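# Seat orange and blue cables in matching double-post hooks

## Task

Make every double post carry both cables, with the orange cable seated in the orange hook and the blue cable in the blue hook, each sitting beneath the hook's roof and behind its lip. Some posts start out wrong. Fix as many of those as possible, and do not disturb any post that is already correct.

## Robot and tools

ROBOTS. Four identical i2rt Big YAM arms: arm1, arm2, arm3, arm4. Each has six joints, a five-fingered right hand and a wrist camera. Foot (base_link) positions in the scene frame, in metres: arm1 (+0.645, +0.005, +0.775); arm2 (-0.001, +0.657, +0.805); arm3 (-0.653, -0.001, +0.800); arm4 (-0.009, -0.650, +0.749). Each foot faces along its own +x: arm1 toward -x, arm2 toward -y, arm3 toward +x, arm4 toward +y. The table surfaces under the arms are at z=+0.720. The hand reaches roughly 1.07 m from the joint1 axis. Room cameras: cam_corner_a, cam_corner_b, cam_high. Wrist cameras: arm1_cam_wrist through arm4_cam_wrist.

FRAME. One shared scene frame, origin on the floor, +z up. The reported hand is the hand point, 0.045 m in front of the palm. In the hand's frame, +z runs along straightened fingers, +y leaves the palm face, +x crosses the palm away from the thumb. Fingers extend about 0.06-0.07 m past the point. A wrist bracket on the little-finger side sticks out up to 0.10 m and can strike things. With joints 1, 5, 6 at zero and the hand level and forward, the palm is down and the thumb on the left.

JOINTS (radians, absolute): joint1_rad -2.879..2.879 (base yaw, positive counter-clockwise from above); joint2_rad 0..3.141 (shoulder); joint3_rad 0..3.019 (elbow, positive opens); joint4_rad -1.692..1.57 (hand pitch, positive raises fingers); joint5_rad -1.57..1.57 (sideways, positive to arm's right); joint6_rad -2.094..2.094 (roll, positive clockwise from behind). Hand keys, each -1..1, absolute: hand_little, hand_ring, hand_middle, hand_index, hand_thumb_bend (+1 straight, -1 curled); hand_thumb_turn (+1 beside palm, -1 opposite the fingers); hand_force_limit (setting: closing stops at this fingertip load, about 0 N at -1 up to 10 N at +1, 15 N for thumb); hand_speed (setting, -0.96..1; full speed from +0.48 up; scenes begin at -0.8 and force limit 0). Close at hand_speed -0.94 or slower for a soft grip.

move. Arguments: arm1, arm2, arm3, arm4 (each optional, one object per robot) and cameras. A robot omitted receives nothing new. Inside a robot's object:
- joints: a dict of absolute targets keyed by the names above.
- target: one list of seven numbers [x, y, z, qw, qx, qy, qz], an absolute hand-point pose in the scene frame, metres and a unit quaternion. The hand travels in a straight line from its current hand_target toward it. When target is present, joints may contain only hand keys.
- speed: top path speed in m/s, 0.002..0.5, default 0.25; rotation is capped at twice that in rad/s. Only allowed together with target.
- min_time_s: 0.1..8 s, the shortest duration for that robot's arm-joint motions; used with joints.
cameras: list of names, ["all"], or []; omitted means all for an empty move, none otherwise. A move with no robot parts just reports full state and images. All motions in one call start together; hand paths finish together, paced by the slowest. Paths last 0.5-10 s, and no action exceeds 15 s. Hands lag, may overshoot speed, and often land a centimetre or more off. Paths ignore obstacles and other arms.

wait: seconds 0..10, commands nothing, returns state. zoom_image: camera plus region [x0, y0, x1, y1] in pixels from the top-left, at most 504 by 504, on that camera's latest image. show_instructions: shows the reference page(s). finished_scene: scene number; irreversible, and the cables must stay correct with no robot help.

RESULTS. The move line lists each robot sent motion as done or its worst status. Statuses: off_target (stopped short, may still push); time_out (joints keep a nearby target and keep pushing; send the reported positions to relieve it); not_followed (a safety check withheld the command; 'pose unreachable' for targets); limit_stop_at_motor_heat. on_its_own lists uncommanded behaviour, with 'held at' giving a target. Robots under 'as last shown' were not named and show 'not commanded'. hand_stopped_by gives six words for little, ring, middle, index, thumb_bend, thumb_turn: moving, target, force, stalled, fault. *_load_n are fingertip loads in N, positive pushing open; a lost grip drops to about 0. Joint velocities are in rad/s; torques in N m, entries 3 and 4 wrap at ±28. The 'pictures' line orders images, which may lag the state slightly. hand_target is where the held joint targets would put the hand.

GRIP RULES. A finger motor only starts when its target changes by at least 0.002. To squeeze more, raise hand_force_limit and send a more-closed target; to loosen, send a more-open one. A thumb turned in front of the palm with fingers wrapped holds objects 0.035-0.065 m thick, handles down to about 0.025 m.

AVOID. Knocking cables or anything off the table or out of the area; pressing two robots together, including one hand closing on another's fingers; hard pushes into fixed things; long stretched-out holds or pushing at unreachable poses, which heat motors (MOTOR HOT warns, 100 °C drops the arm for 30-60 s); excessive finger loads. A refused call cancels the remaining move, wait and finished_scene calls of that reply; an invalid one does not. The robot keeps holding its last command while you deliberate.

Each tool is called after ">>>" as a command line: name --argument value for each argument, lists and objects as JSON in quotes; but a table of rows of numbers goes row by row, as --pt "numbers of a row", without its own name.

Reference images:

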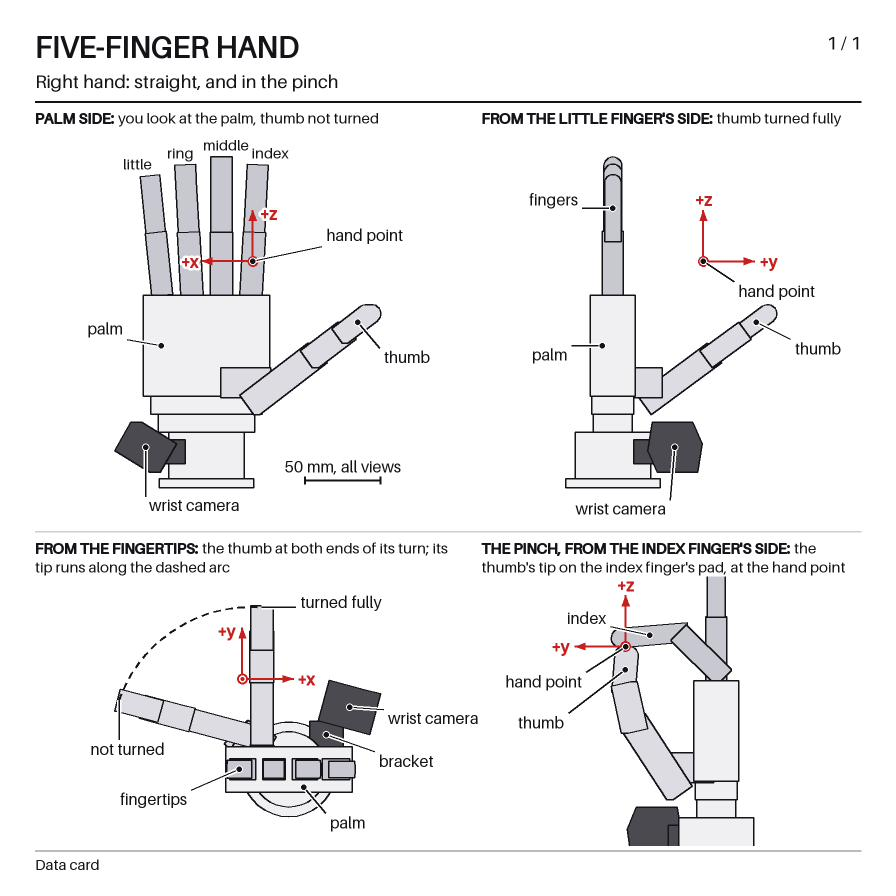

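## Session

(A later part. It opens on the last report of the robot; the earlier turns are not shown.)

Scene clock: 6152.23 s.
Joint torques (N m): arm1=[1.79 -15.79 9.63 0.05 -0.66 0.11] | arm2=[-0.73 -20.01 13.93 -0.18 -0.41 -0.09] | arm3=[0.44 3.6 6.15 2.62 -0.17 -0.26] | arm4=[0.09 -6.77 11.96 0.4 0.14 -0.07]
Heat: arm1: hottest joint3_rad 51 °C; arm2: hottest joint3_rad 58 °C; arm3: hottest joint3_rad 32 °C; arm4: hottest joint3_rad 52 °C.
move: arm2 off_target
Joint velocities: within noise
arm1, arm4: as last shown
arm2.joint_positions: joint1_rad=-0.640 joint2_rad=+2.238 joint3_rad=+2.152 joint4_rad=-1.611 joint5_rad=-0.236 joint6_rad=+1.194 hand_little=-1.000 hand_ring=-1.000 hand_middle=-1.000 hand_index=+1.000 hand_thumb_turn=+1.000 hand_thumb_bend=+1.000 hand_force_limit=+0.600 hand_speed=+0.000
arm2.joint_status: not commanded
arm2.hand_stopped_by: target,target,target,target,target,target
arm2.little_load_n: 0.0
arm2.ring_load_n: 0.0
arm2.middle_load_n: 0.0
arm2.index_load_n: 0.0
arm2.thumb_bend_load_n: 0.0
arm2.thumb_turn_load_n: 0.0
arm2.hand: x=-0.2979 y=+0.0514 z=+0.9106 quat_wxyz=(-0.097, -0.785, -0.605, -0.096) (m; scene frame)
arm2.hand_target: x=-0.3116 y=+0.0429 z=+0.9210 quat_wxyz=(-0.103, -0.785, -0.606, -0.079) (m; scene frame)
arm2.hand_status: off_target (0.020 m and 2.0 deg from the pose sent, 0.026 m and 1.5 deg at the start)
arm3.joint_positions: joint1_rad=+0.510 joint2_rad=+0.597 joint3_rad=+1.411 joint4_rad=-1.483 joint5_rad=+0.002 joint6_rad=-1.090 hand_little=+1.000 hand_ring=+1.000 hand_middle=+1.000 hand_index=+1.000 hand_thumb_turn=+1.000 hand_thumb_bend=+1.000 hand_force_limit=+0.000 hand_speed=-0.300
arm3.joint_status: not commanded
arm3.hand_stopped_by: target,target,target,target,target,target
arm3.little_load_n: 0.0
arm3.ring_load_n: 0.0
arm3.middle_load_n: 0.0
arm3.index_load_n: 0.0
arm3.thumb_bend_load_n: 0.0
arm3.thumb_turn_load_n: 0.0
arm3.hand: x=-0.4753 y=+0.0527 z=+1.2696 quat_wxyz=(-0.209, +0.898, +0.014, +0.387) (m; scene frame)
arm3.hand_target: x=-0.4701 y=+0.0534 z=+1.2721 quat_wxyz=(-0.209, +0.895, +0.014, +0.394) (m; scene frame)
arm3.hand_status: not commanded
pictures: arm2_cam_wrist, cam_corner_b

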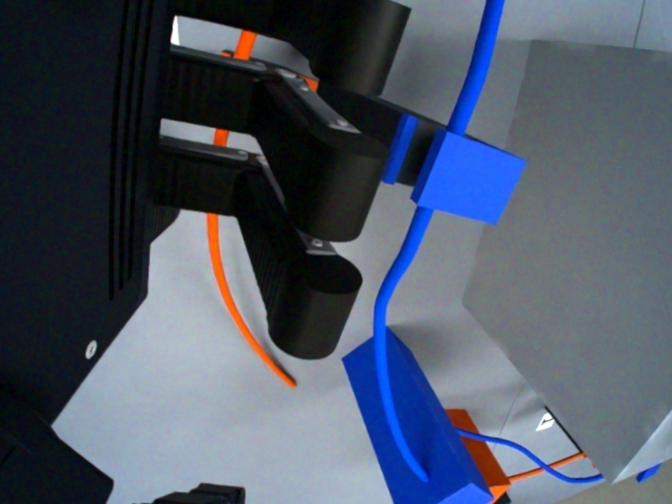

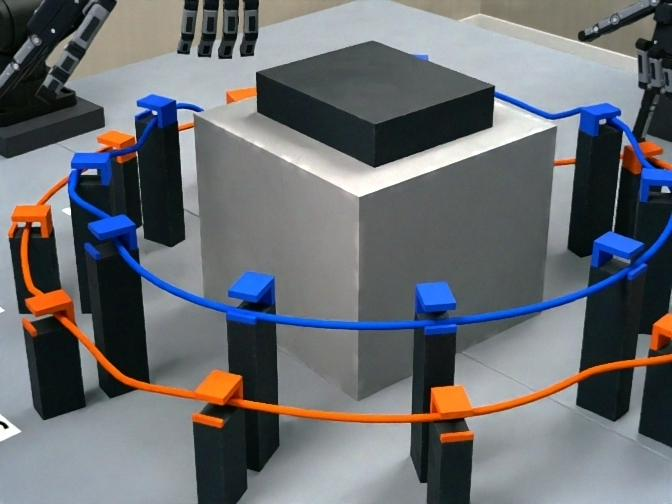

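>>> move --arm2 '{"target": [-0.307, 0.046, 0.886, 0.1033, 0.7844, 0.6062, 0.0798], "speed": 0.05}' --cameras '["arm2_cam_wrist", "arm3_cam_wrist", "cam_corner_b", "cam_corner_a"]'

>>> zoom_image --camera "cam_corner_b" --region '[602, 80, 672, 150]'

>>> zoom_image --camera "cam_corner_b" --region '[612, 120, 672, 180]'

>>> zoom_image --camera "arm2_cam_wrist" --region '[150, 0, 450, 400]'

Scene clock: 6170.57 s.
Joint torques (N m): arm1=[1.85 -15.85 9.65 0.02 -0.66 0.11] | arm2=[-0.26 -20.54 8.06 0.42 -0.4 -0.07] | arm3=[0.67 3.55 6.09 2.61 -0.15 -0.2] | arm4=[0.15 -6.95 11.96 0.39 0.13 -0.07]
Heat: arm1: hottest joint3_rad 51 °C; arm2: hottest joint3_rad 56 °C; arm3: hottest joint3_rad 32 °C; arm4: hottest joint3_rad 52 °C.
move: arm2 off_target
Joint velocities: within noise
arm1, arm3, arm4: as last shown
arm1.little_load_n: 0.5
arm1.thumb_bend_load_n: -0.5
arm2.joint_positions: joint1_rad=-0.640 joint2_rad=+2.238 joint3_rad=+2.120 joint4_rad=-1.533 joint5_rad=-0.236 joint6_rad=+1.194 hand_little=-1.000 hand_ring=-1.000 hand_middle=-1.000 hand_index=+1.000 hand_thumb_turn=+1.000 hand_thumb_bend=+1.000 hand_force_limit=+0.600 hand_speed=+0.000
arm2.joint_status: not commanded
arm2.hand_stopped_by: target,target,target,target,target,target
arm2.little_load_n: 0.0
arm2.ring_load_n: 0.0
arm2.middle_load_n: 0.0
arm2.index_load_n: 0.0
arm2.thumb_bend_load_n: 0.0
arm2.thumb_turn_load_n: 0.0
arm2.hand: x=-0.3038 y=+0.0430 z=+0.8978 quat_wxyz=(-0.103, -0.784, -0.608, -0.074) (m; scene frame)
arm2.hand_target: x=-0.3069 y=+0.0462 z=+0.8860 quat_wxyz=(-0.103, -0.784, -0.606, -0.080) (m; scene frame)
arm2.hand_status: off_target (0.013 m and 0.7 deg from the pose sent, 0.027 m and 2.0 deg at the start)
pictures: arm2_cam_wrist, arm3_cam_wrist, cam_corner_a, cam_corner_b

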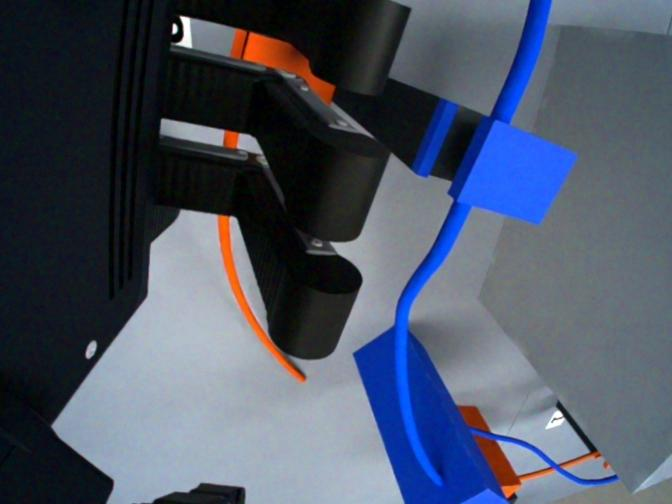

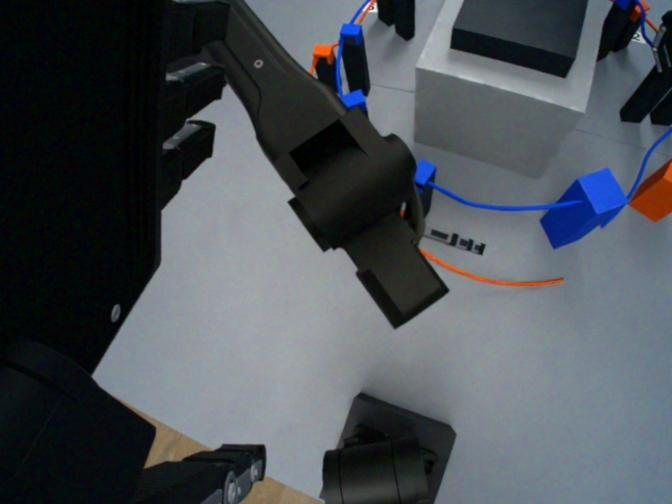

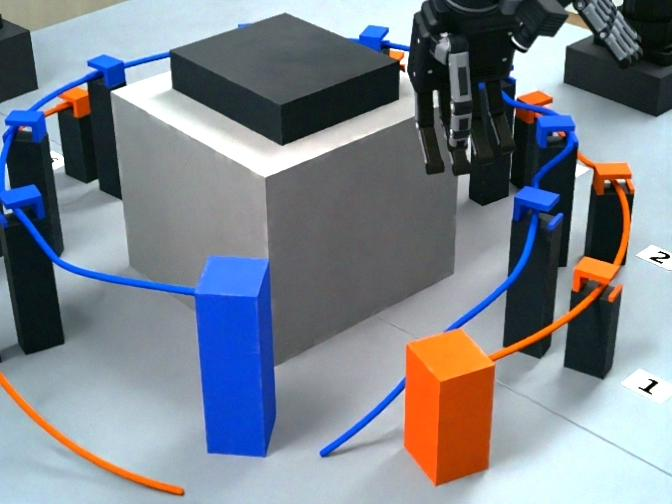

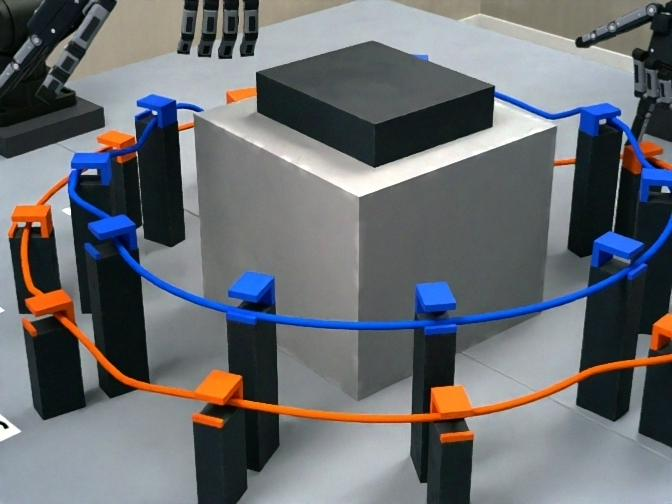

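Scaled by 7.200.

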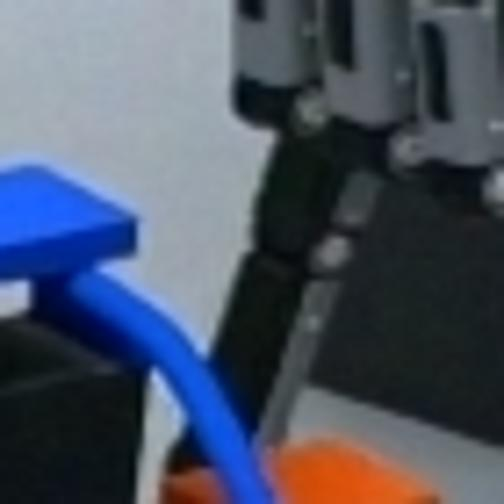

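Scaled by 8.400.

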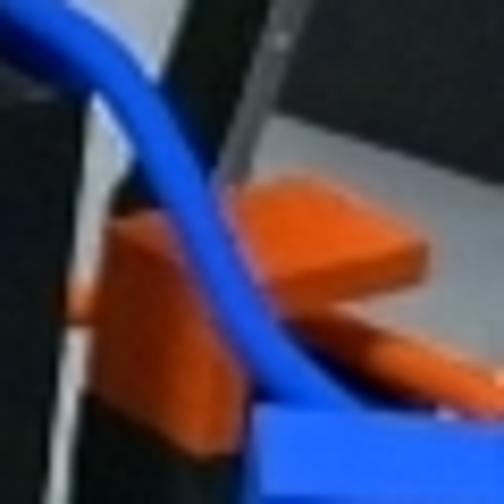

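Scaled by 1.260 from the camera's 672x504 image, which has a finer 960x720 frame.

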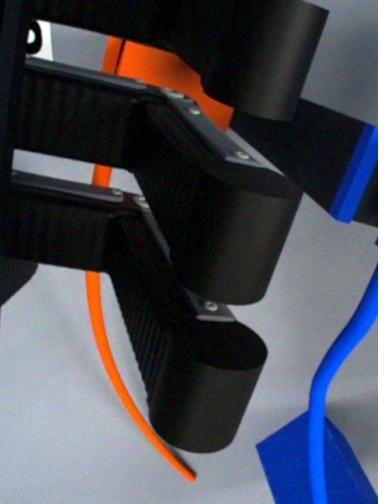

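>>> move --arm2 '{"target": [-0.291, 0.044, 0.880, 0.1033, 0.7844, 0.6062, 0.0798], "speed": 0.05}' --cameras '["arm2_cam_wrist", "arm3_cam_wrist", "cam_corner_b"]'

>>> zoom_image --camera "cam_corner_b" --region '[612, 120, 672, 180]'

>>> zoom_image --camera "arm2_cam_wrist" --region '[150, 0, 450, 400]'

>>> zoom_image --camera "cam_corner_b" --region '[540, 120, 672, 252]'

Scene clock: 6185.10 s.
Joint torques (N m): arm1=[1.79 -15.74 9.65 0.03 -0.66 0.11] | arm2=[0.62 -22.07 7.75 0.54 -0.42 0.02] | arm3=[0.73 3.14 6.19 2.51 -0.15 -0.23] | arm4=[0.21 -6.65 12 0.44 0.13 -0.06]
Heat: arm1: hottest joint3_rad 51 °C; arm2: hottest joint3_rad 55 °C; arm3: hottest joint3_rad 32 °C; arm4: hottest joint3_rad 52 °C.
move: arm2 done
Joint velocities: within noise
arm1.joint_positions: joint1_rad=+0.204 joint2_rad=+1.706 joint3_rad=+1.584 joint4_rad=-1.687 joint5_rad=-0.695 joint6_rad=-2.024 hand_little=+1.000 hand_ring=+1.000 hand_middle=+1.000 hand_index=+1.000 hand_thumb_turn=+1.000 hand_thumb_bend=+1.000 hand_force_limit=+0.000 hand_speed=-0.700
arm1.joint_status: not commanded
arm1.hand_stopped_by: target,target,target,target,target,target
arm1.little_load_n: 0.0
arm1.ring_load_n: 0.0
arm1.middle_load_n: 0.0
arm1.index_load_n: 0.0
arm1.thumb_bend_load_n: 0.0
arm1.thumb_turn_load_n: -0.5
arm1.hand: x=+0.2072 y=-0.1410 z=+0.9637 quat_wxyz=(+0.066, -0.245, +0.900, -0.354) (m; scene frame)
arm1.hand_target: x=+0.2006 y=-0.1462 z=+0.9745 quat_wxyz=(+0.058, -0.248, +0.900, -0.353) (m; scene frame)
arm1.hand_status: not commanded
arm2.joint_positions: joint1_rad=-0.638 joint2_rad=+2.238 joint3_rad=+2.065 joint4_rad=-1.494 joint5_rad=-0.237 joint6_rad=+1.201 hand_little=-1.000 hand_ring=-1.000 hand_middle=-1.000 hand_index=+1.000 hand_thumb_turn=+1.000 hand_thumb_bend=+1.000 hand_force_limit=+0.600 hand_speed=+0.000
arm2.joint_status: not commanded
arm2.hand_stopped_by: target,target,target,target,target,target
arm2.little_load_n: 0.0
arm2.ring_load_n: 0.0
arm2.middle_load_n: 0.0
arm2.index_load_n: 0.0
arm2.thumb_bend_load_n: 0.0
arm2.thumb_turn_load_n: 0.0
arm2.hand: x=-0.2980 y=+0.0475 z=+0.8773 quat_wxyz=(-0.101, -0.785, -0.605, -0.082) (m; scene frame)
arm2.hand_target: x=-0.2910 y=+0.0440 z=+0.8800 quat_wxyz=(-0.103, -0.784, -0.606, -0.080) (m; scene frame)
arm2.hand_status: done (0.008 m and 0.4 deg from the pose sent, 0.022 m and 0.7 deg at the start)
arm3: as last shown
arm4.joint_positions: joint1_rad=+0.024 joint2_rad=+1.325 joint3_rad=+1.237 joint4_rad=-1.137 joint5_rad=+0.287 joint6_rad=+0.553 hand_little=+0.100 hand_ring=+0.100 hand_middle=+0.100 hand_index=+0.100 hand_thumb_turn=-1.000 hand_thumb_bend=+0.050 hand_force_limit=+0.000 hand_speed=+0.000
arm4.joint_status: not commanded
arm4.hand_stopped_by: target,target,target,target,target,target
arm4.little_load_n: 0.0
arm4.ring_load_n: 0.0
arm4.middle_load_n: 0.0
arm4.index_load_n: 0.0
arm4.thumb_bend_load_n: 0.0
arm4.thumb_turn_load_n: 0.0
arm4.hand: x=-0.0341 y=-0.2134 z=+0.9566 quat_wxyz=(-0.205, +0.939, -0.263, +0.084) (m; scene frame)
arm4.hand_target: x=-0.0299 y=-0.2015 z=+0.9898 quat_wxyz=(-0.234, +0.932, -0.266, +0.075) (m; scene frame)
arm4.hand_status: not commanded
pictures: arm2_cam_wrist, arm3_cam_wrist, cam_corner_b

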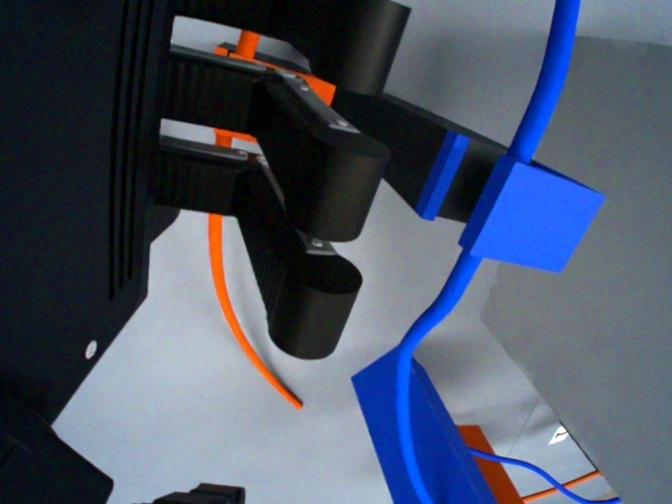

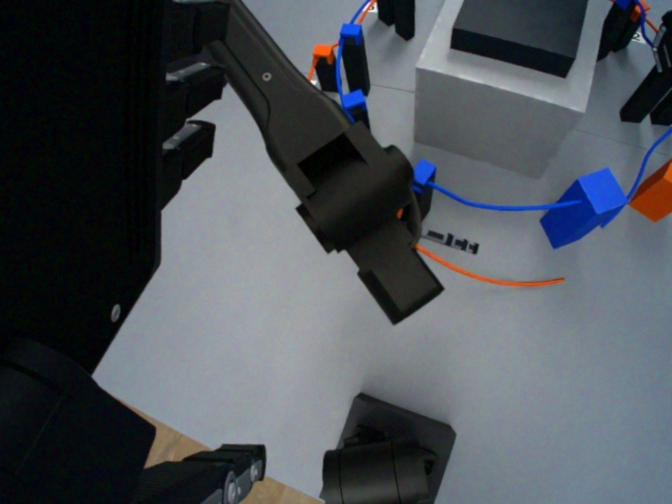

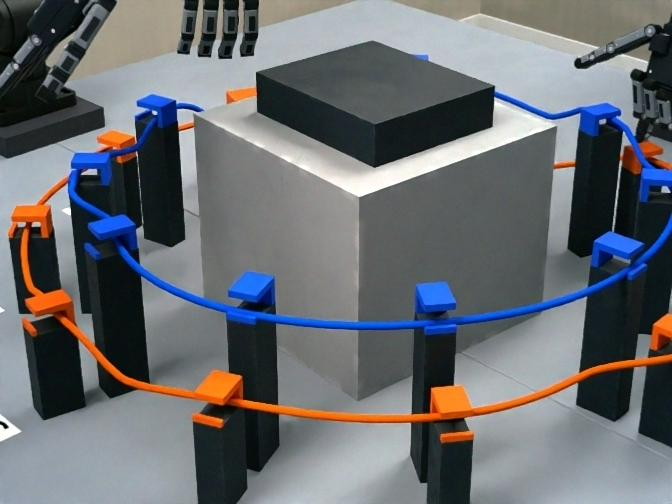

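Scaled by 8.400.

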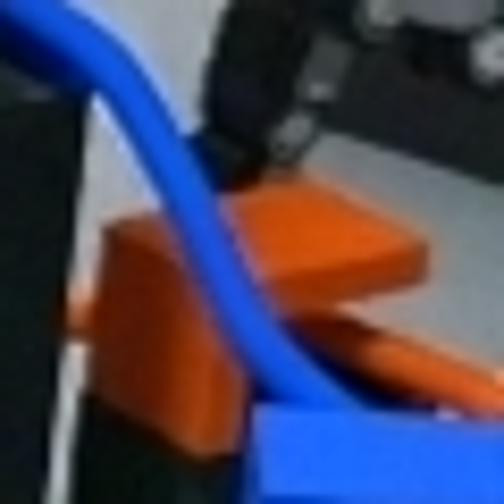

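Scaled by 1.260 from the camera's 672x504 image, which has a finer 960x720 frame.

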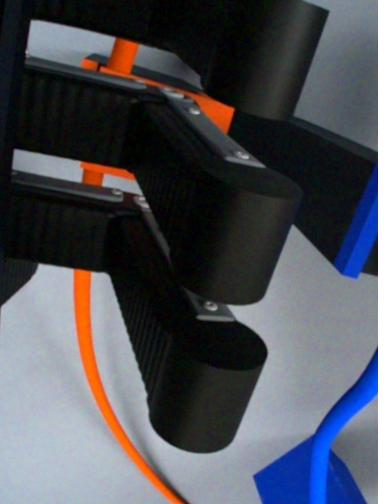

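Scaled by 3.818.

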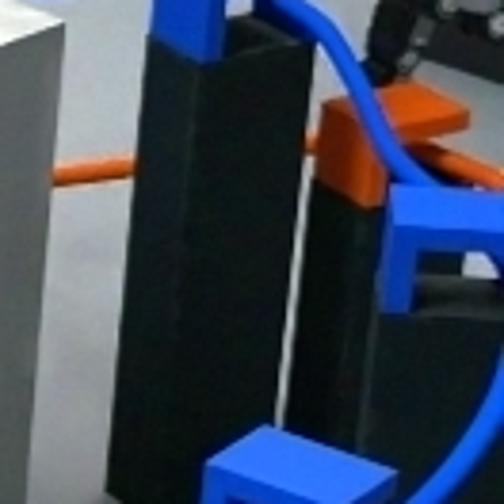

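>>> zoom_image --camera "arm2_cam_wrist" --region '[180, 20, 350, 230]'

>>> zoom_image --camera "arm3_cam_wrist" --region '[380, 190, 500, 290]'

>>> zoom_image --camera "arm2_cam_wrist" --region '[120, 180, 320, 420]'

Scaled by 2.400 from the camera's 672x504 image, which has a finer 960x720 frame.

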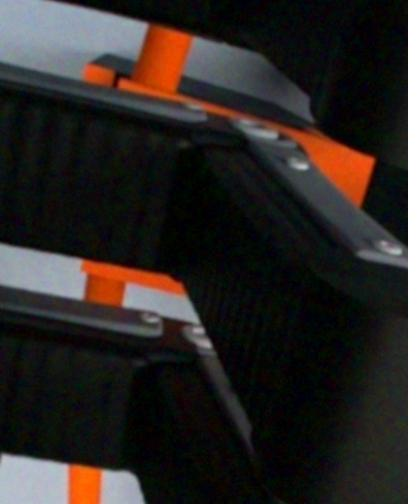

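Scaled by 4.200 from the camera's 672x504 image, which has a finer 960x720 frame.

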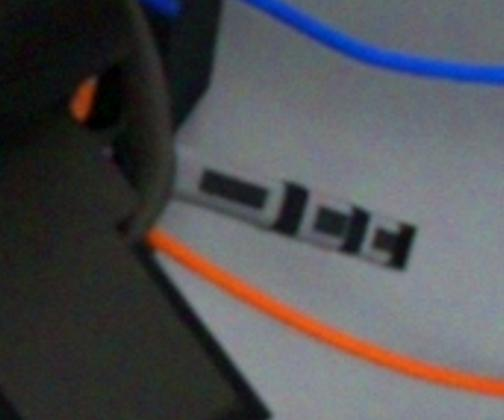

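Scaled by 2.100 from the camera's 672x504 image, which has a finer 960x720 frame.

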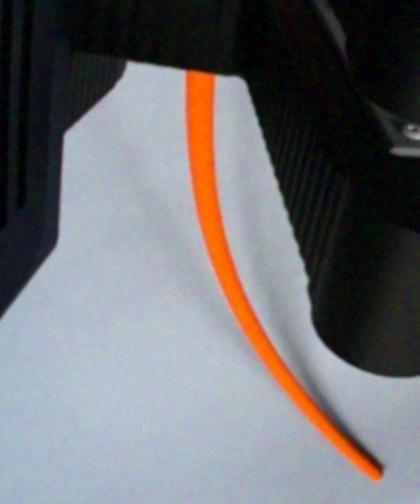

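>>> move --arm2 '{"target": [-0.318, 0.040, 0.985, 0.1033, 0.7844, 0.6062, 0.0798], "speed": 0.12}' --cameras '["arm2_cam_wrist", "arm3_cam_wrist", "cam_corner_b", "cam_corner_a"]'

>>> zoom_image --camera "cam_corner_b" --region '[612, 120, 672, 180]'

>>> zoom_image --camera "arm2_cam_wrist" --region '[150, 0, 450, 300]'

>>> zoom_image --camera "arm3_cam_wrist" --region '[370, 180, 450, 260]'

Scene clock: 6291.10 s.
Joint torques (N m): arm1=[1.67 -15.85 9.63 0.03 -0.65 0.11] | arm2=[0.09 -21.66 8.29 0.16 -0.29 0.02] | arm3=[0.32 3.55 6.08 2.47 -0.14 -0.18] | arm4=[0.15 -6.77 11.96 0.36 0.14 -0.07]
Heat: arm1: hottest joint3_rad 52 °C; arm2: hottest joint3_rad 49 °C; arm3: hottest joint3_rad 32 °C; arm4: hottest joint3_rad 52 °C.
move: arm2 not_followed
Joint velocities: within noise
arm1, arm4: as last shown
arm1.thumb_turn_load_n: 0.0
arm2.joint_positions: joint1_rad=-0.639 joint2_rad=+2.236 joint3_rad=+2.215 joint4_rad=-1.673 joint5_rad=-0.239 joint6_rad=+1.200 hand_little=-1.000 hand_ring=-1.000 hand_middle=-1.000 hand_index=+1.000 hand_thumb_turn=+1.000 hand_thumb_bend=+1.000 hand_force_limit=+0.600 hand_speed=+0.000
arm2.joint_status: not commanded
arm2.hand_stopped_by: target,target,target,target,target,target
arm2.little_load_n: 0.0
arm2.ring_load_n: 0.0
arm2.middle_load_n: 0.0
arm2.index_load_n: 0.0
arm2.thumb_bend_load_n: 0.0
arm2.thumb_turn_load_n: 0.0
arm2.on_its_own: joint3_rad is held at +2.215, not at its first target +2.055; joint4_rad is held at -1.674, not at its first target -1.486
arm2.hand: x=-0.2978 y=+0.0491 z=+0.9362 quat_wxyz=(-0.098, -0.786, -0.603, -0.095) (m; scene frame)
arm2.hand_target: x=-0.2978 y=+0.0491 z=+0.9362 quat_wxyz=(-0.098, -0.786, -0.603, -0.095) (m; scene frame)
arm2.hand_status: not_followed (0.054 m and 1.9 deg from the pose sent, 0.110 m and 0.4 deg at the start; a joint's target at an end of its range on 22 of 43 steps)
arm3.joint_positions: joint1_rad=+0.510 joint2_rad=+0.597 joint3_rad=+1.411 joint4_rad=-1.483 joint5_rad=+0.002 joint6_rad=-1.090 hand_little=+1.000 hand_ring=+1.000 hand_middle=+1.000 hand_index=+1.000 hand_thumb_turn=+1.000 hand_thumb_bend=+1.000 hand_force_limit=+0.000 hand_speed=-0.300
arm3.joint_status: not commanded
arm3.hand_stopped_by: target,target,target,target,target,target
arm3.little_load_n: 0.0
arm3.ring_load_n: 0.0
arm3.middle_load_n: 0.0
arm3.index_load_n: 0.0
arm3.thumb_bend_load_n: 0.0
arm3.thumb_turn_load_n: 0.0
arm3.hand: x=-0.4753 y=+0.0527 z=+1.2696 quat_wxyz=(-0.209, +0.898, +0.014, +0.387) (m; scene frame)
arm3.hand_target: x=-0.4701 y=+0.0534 z=+1.2721 quat_wxyz=(-0.209, +0.895, +0.014, +0.394) (m; scene frame)
arm3.hand_status: not commanded
pictures: arm2_cam_wrist, arm3_cam_wrist, cam_corner_a, cam_corner_b
pose unreachable (arm2 arm): on one or more control steps of this call this arm could not follow its commanded pose, so it was not sent that pose on those steps. On the call's last step it was still not sent that pose. It may still have moved: this result reports where it is.
cause: moving toward the commanded pose would bring a part of the arm too close to another arm (a part of this arm and the arm3 arm's hand, at the place that arm is still heading or pushing toward).

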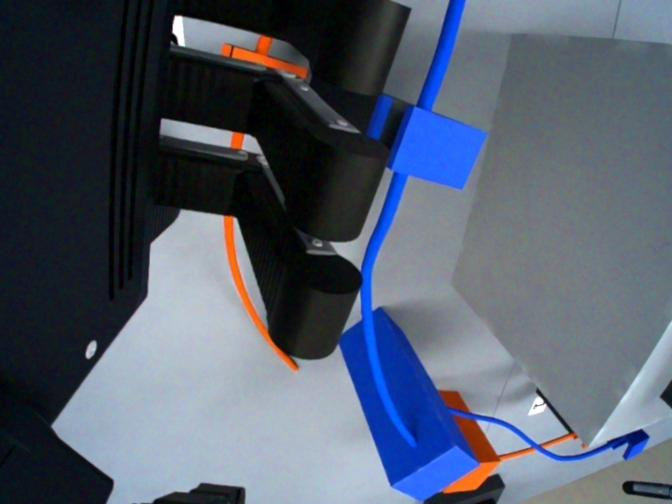

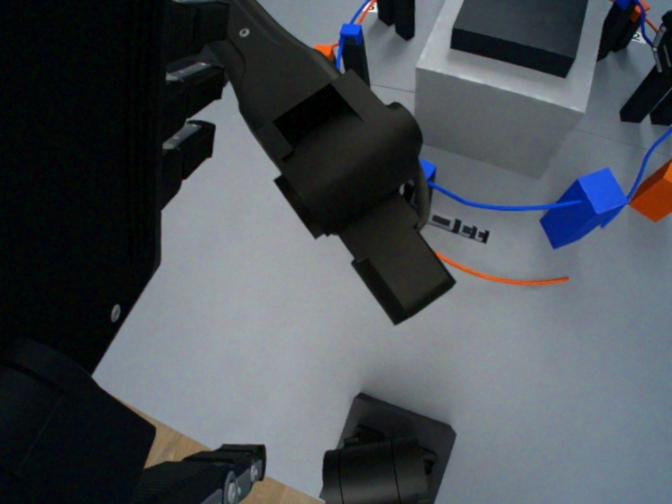

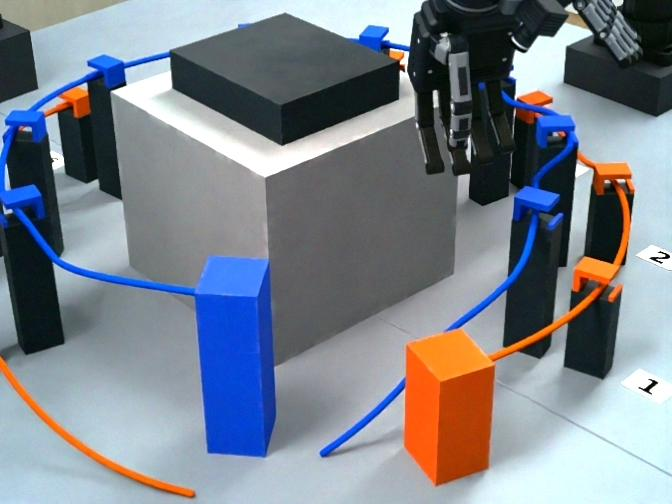

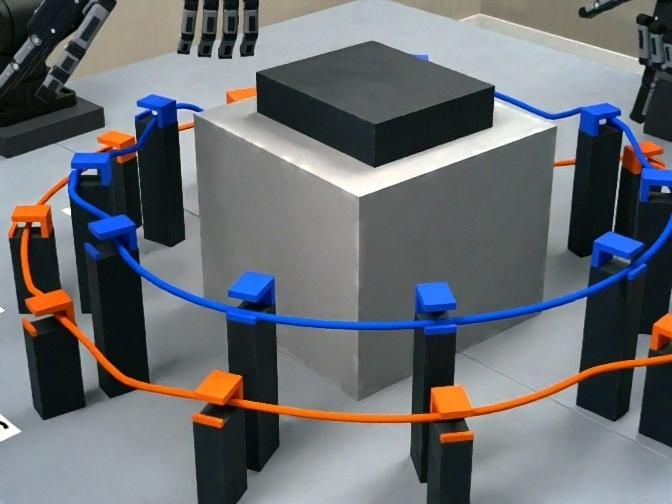

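Scaled by 8.400.

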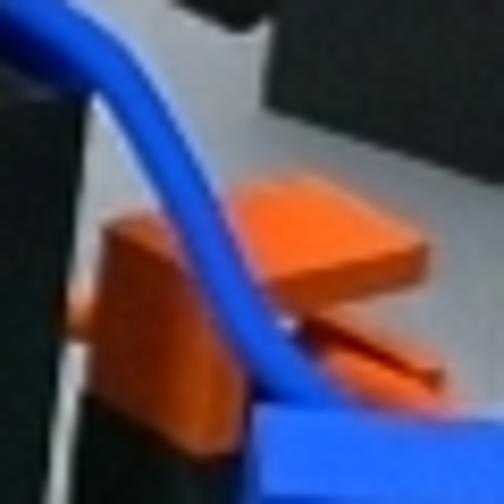

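Scaled by 1.680 from the camera's 672x504 image, which has a finer 960x720 frame.

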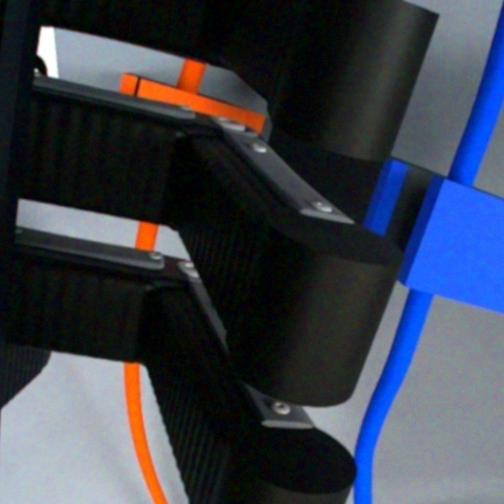

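Scaled by 6.300 from the camera's 672x504 image, which has a finer 960x720 frame.

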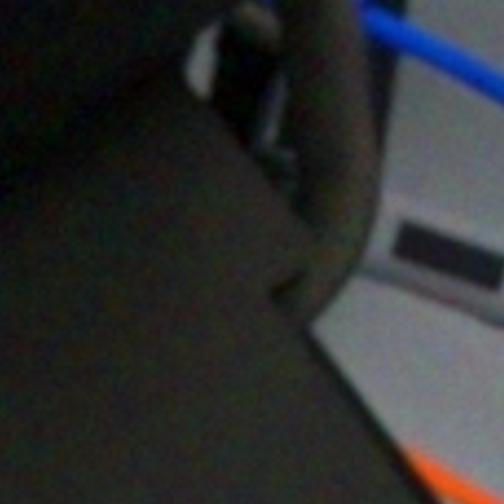

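>>> move --arm2 '{"target": [-0.285, 0.12, 1.08, -0.1914, 0.7677, 0.5933, -0.1479], "speed": 0.25}' --cameras '["arm2_cam_wrist", "arm3_cam_wrist", "cam_corner_b", "cam_corner_a", "cam_high"]'

>>> zoom_image --camera "cam_corner_b" --region '[582, 90, 672, 180]'

>>> zoom_image --camera "arm2_cam_wrist" --region '[380, 120, 560, 300]'

>>> zoom_image --camera "arm3_cam_wrist" --region '[370, 150, 450, 260]'

>>> zoom_image --camera "cam_corner_a" --region '[500, 90, 640, 230]'

>>> zoom_image --camera "cam_corner_b" --region '[30, 125, 150, 245]'

Scene clock: 6309.77 s.
Joint torques (N m): arm1=[1.67 -15.79 9.65 0.02 -0.66 0.11] | arm2=[1.38 -18.49 8.36 0.1 0.46 0.07] | arm3=[0.62 3.37 6.06 2.61 -0.19 -0.24] | arm4=[0.21 -6.89 11.97 0.36 0.11 -0.05]
Heat: arm1: hottest joint3_rad 52 °C; arm2: hottest joint3_rad 49 °C; arm3: hottest joint3_rad 32 °C; arm4: hottest joint3_rad 52 °C.
move: arm2 done
Joint velocities: within noise
arm1, arm3, arm4: as last shown
arm2.joint_positions: joint1_rad=-0.456 joint2_rad=+1.851 joint3_rad=+2.032 joint4_rad=-1.656 joint5_rad=+0.484 joint6_rad=+1.366 hand_little=-1.000 hand_ring=-1.000 hand_middle=-1.000 hand_index=+1.000 hand_thumb_turn=+1.000 hand_thumb_bend=+1.000 hand_force_limit=+0.600 hand_speed=+0.000
arm2.joint_status: not commanded
arm2.hand_stopped_by: target,target,target,target,target,target
arm2.little_load_n: 0.0
arm2.ring_load_n: 0.0
arm2.middle_load_n: 0.0
arm2.index_load_n: 0.0
arm2.thumb_bend_load_n: 0.0
arm2.thumb_turn_load_n: 0.0
arm2.hand: x=-0.2902 y=+0.1162 z=+1.0750 quat_wxyz=(+0.191, -0.767, -0.594, +0.147) (m; scene frame)
arm2.hand_target: x=-0.2851 y=+0.1201 z=+1.0799 quat_wxyz=(+0.191, -0.768, -0.593, +0.148) (m; scene frame)
arm2.hand_status: done (0.008 m and 0.2 deg from the pose sent, 0.161 m and 43.7 deg at the start)
arm3.ring_load_n: 0.5
pictures: arm2_cam_wrist, arm3_cam_wrist, cam_corner_a, cam_corner_b, cam_high

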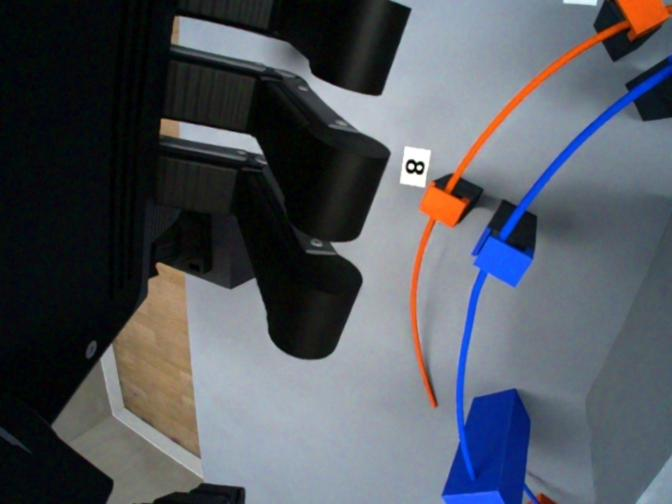

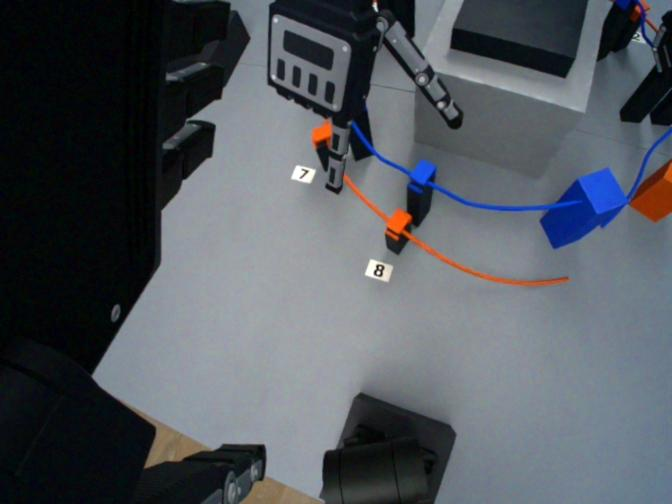

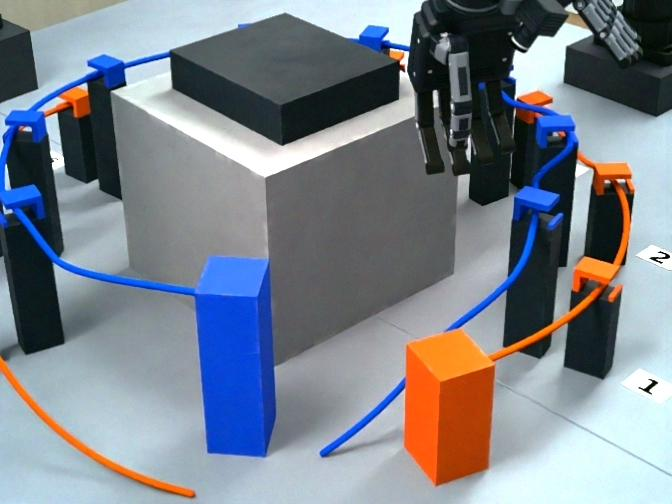

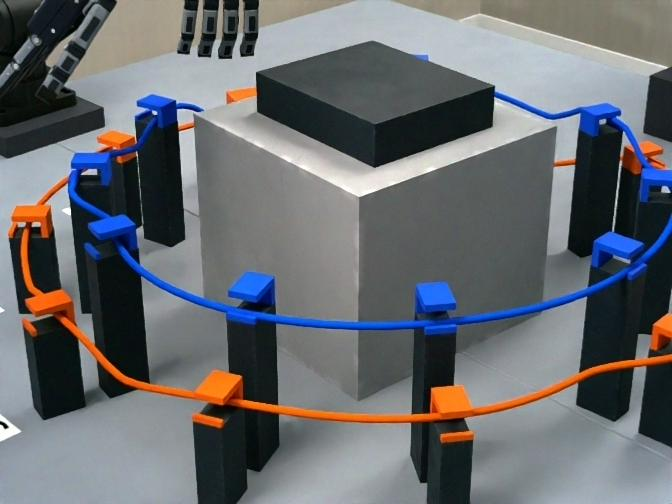

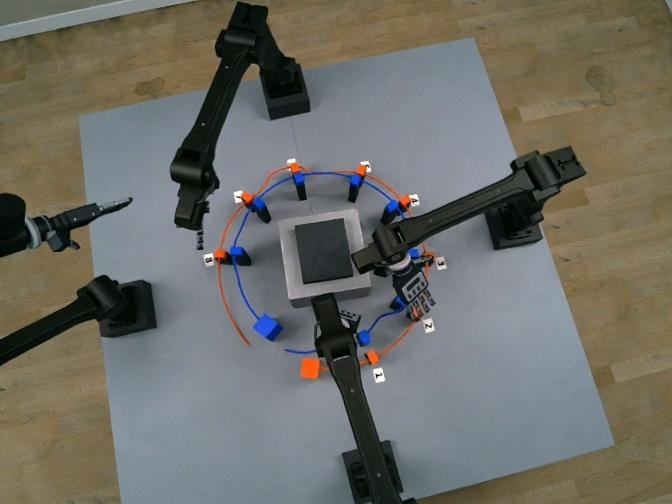

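Scaled by 5.600.

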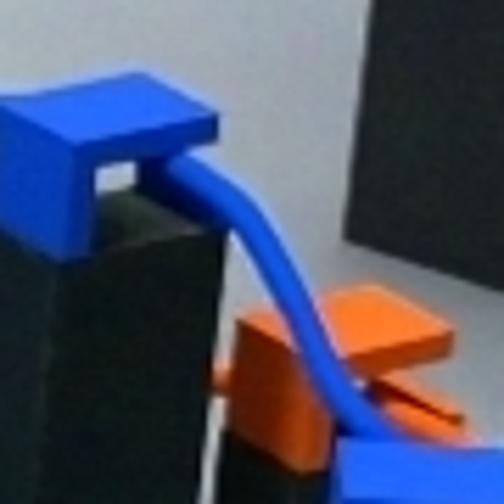

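Scaled by 2.800 from the camera's 672x504 image, which has a finer 960x720 frame.

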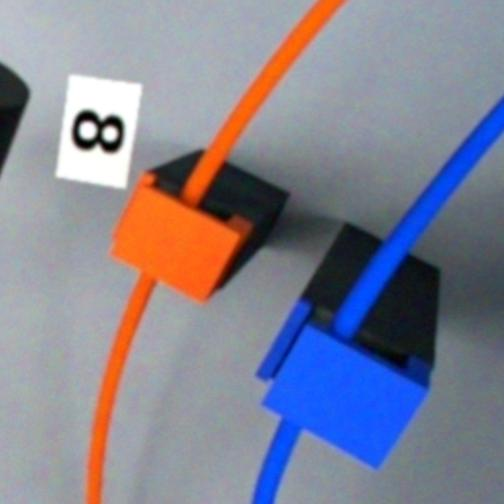

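Scaled by 4.582 from the camera's 672x504 image, which has a finer 960x720 frame.

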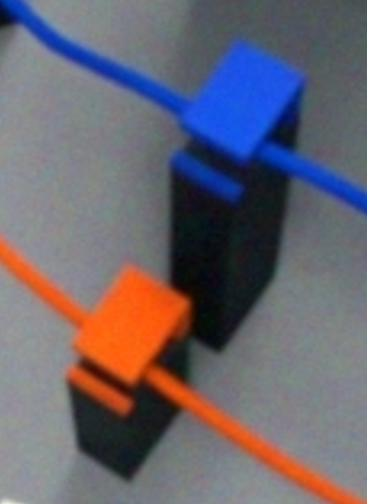

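Scaled by 3.600.

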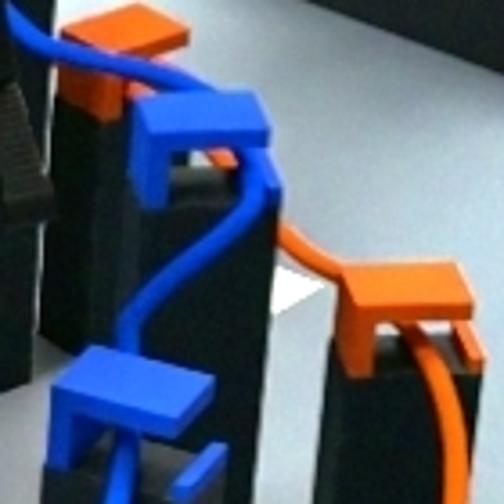

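Scaled by 4.200.

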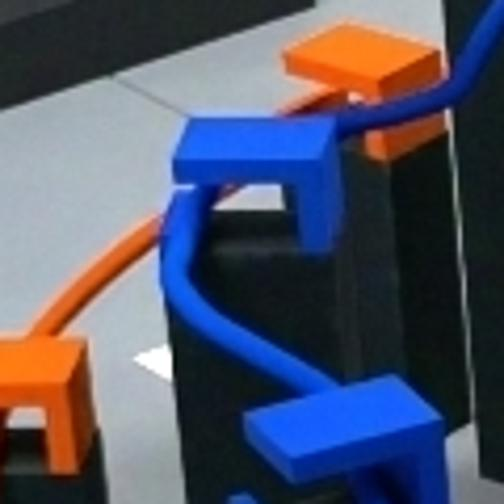

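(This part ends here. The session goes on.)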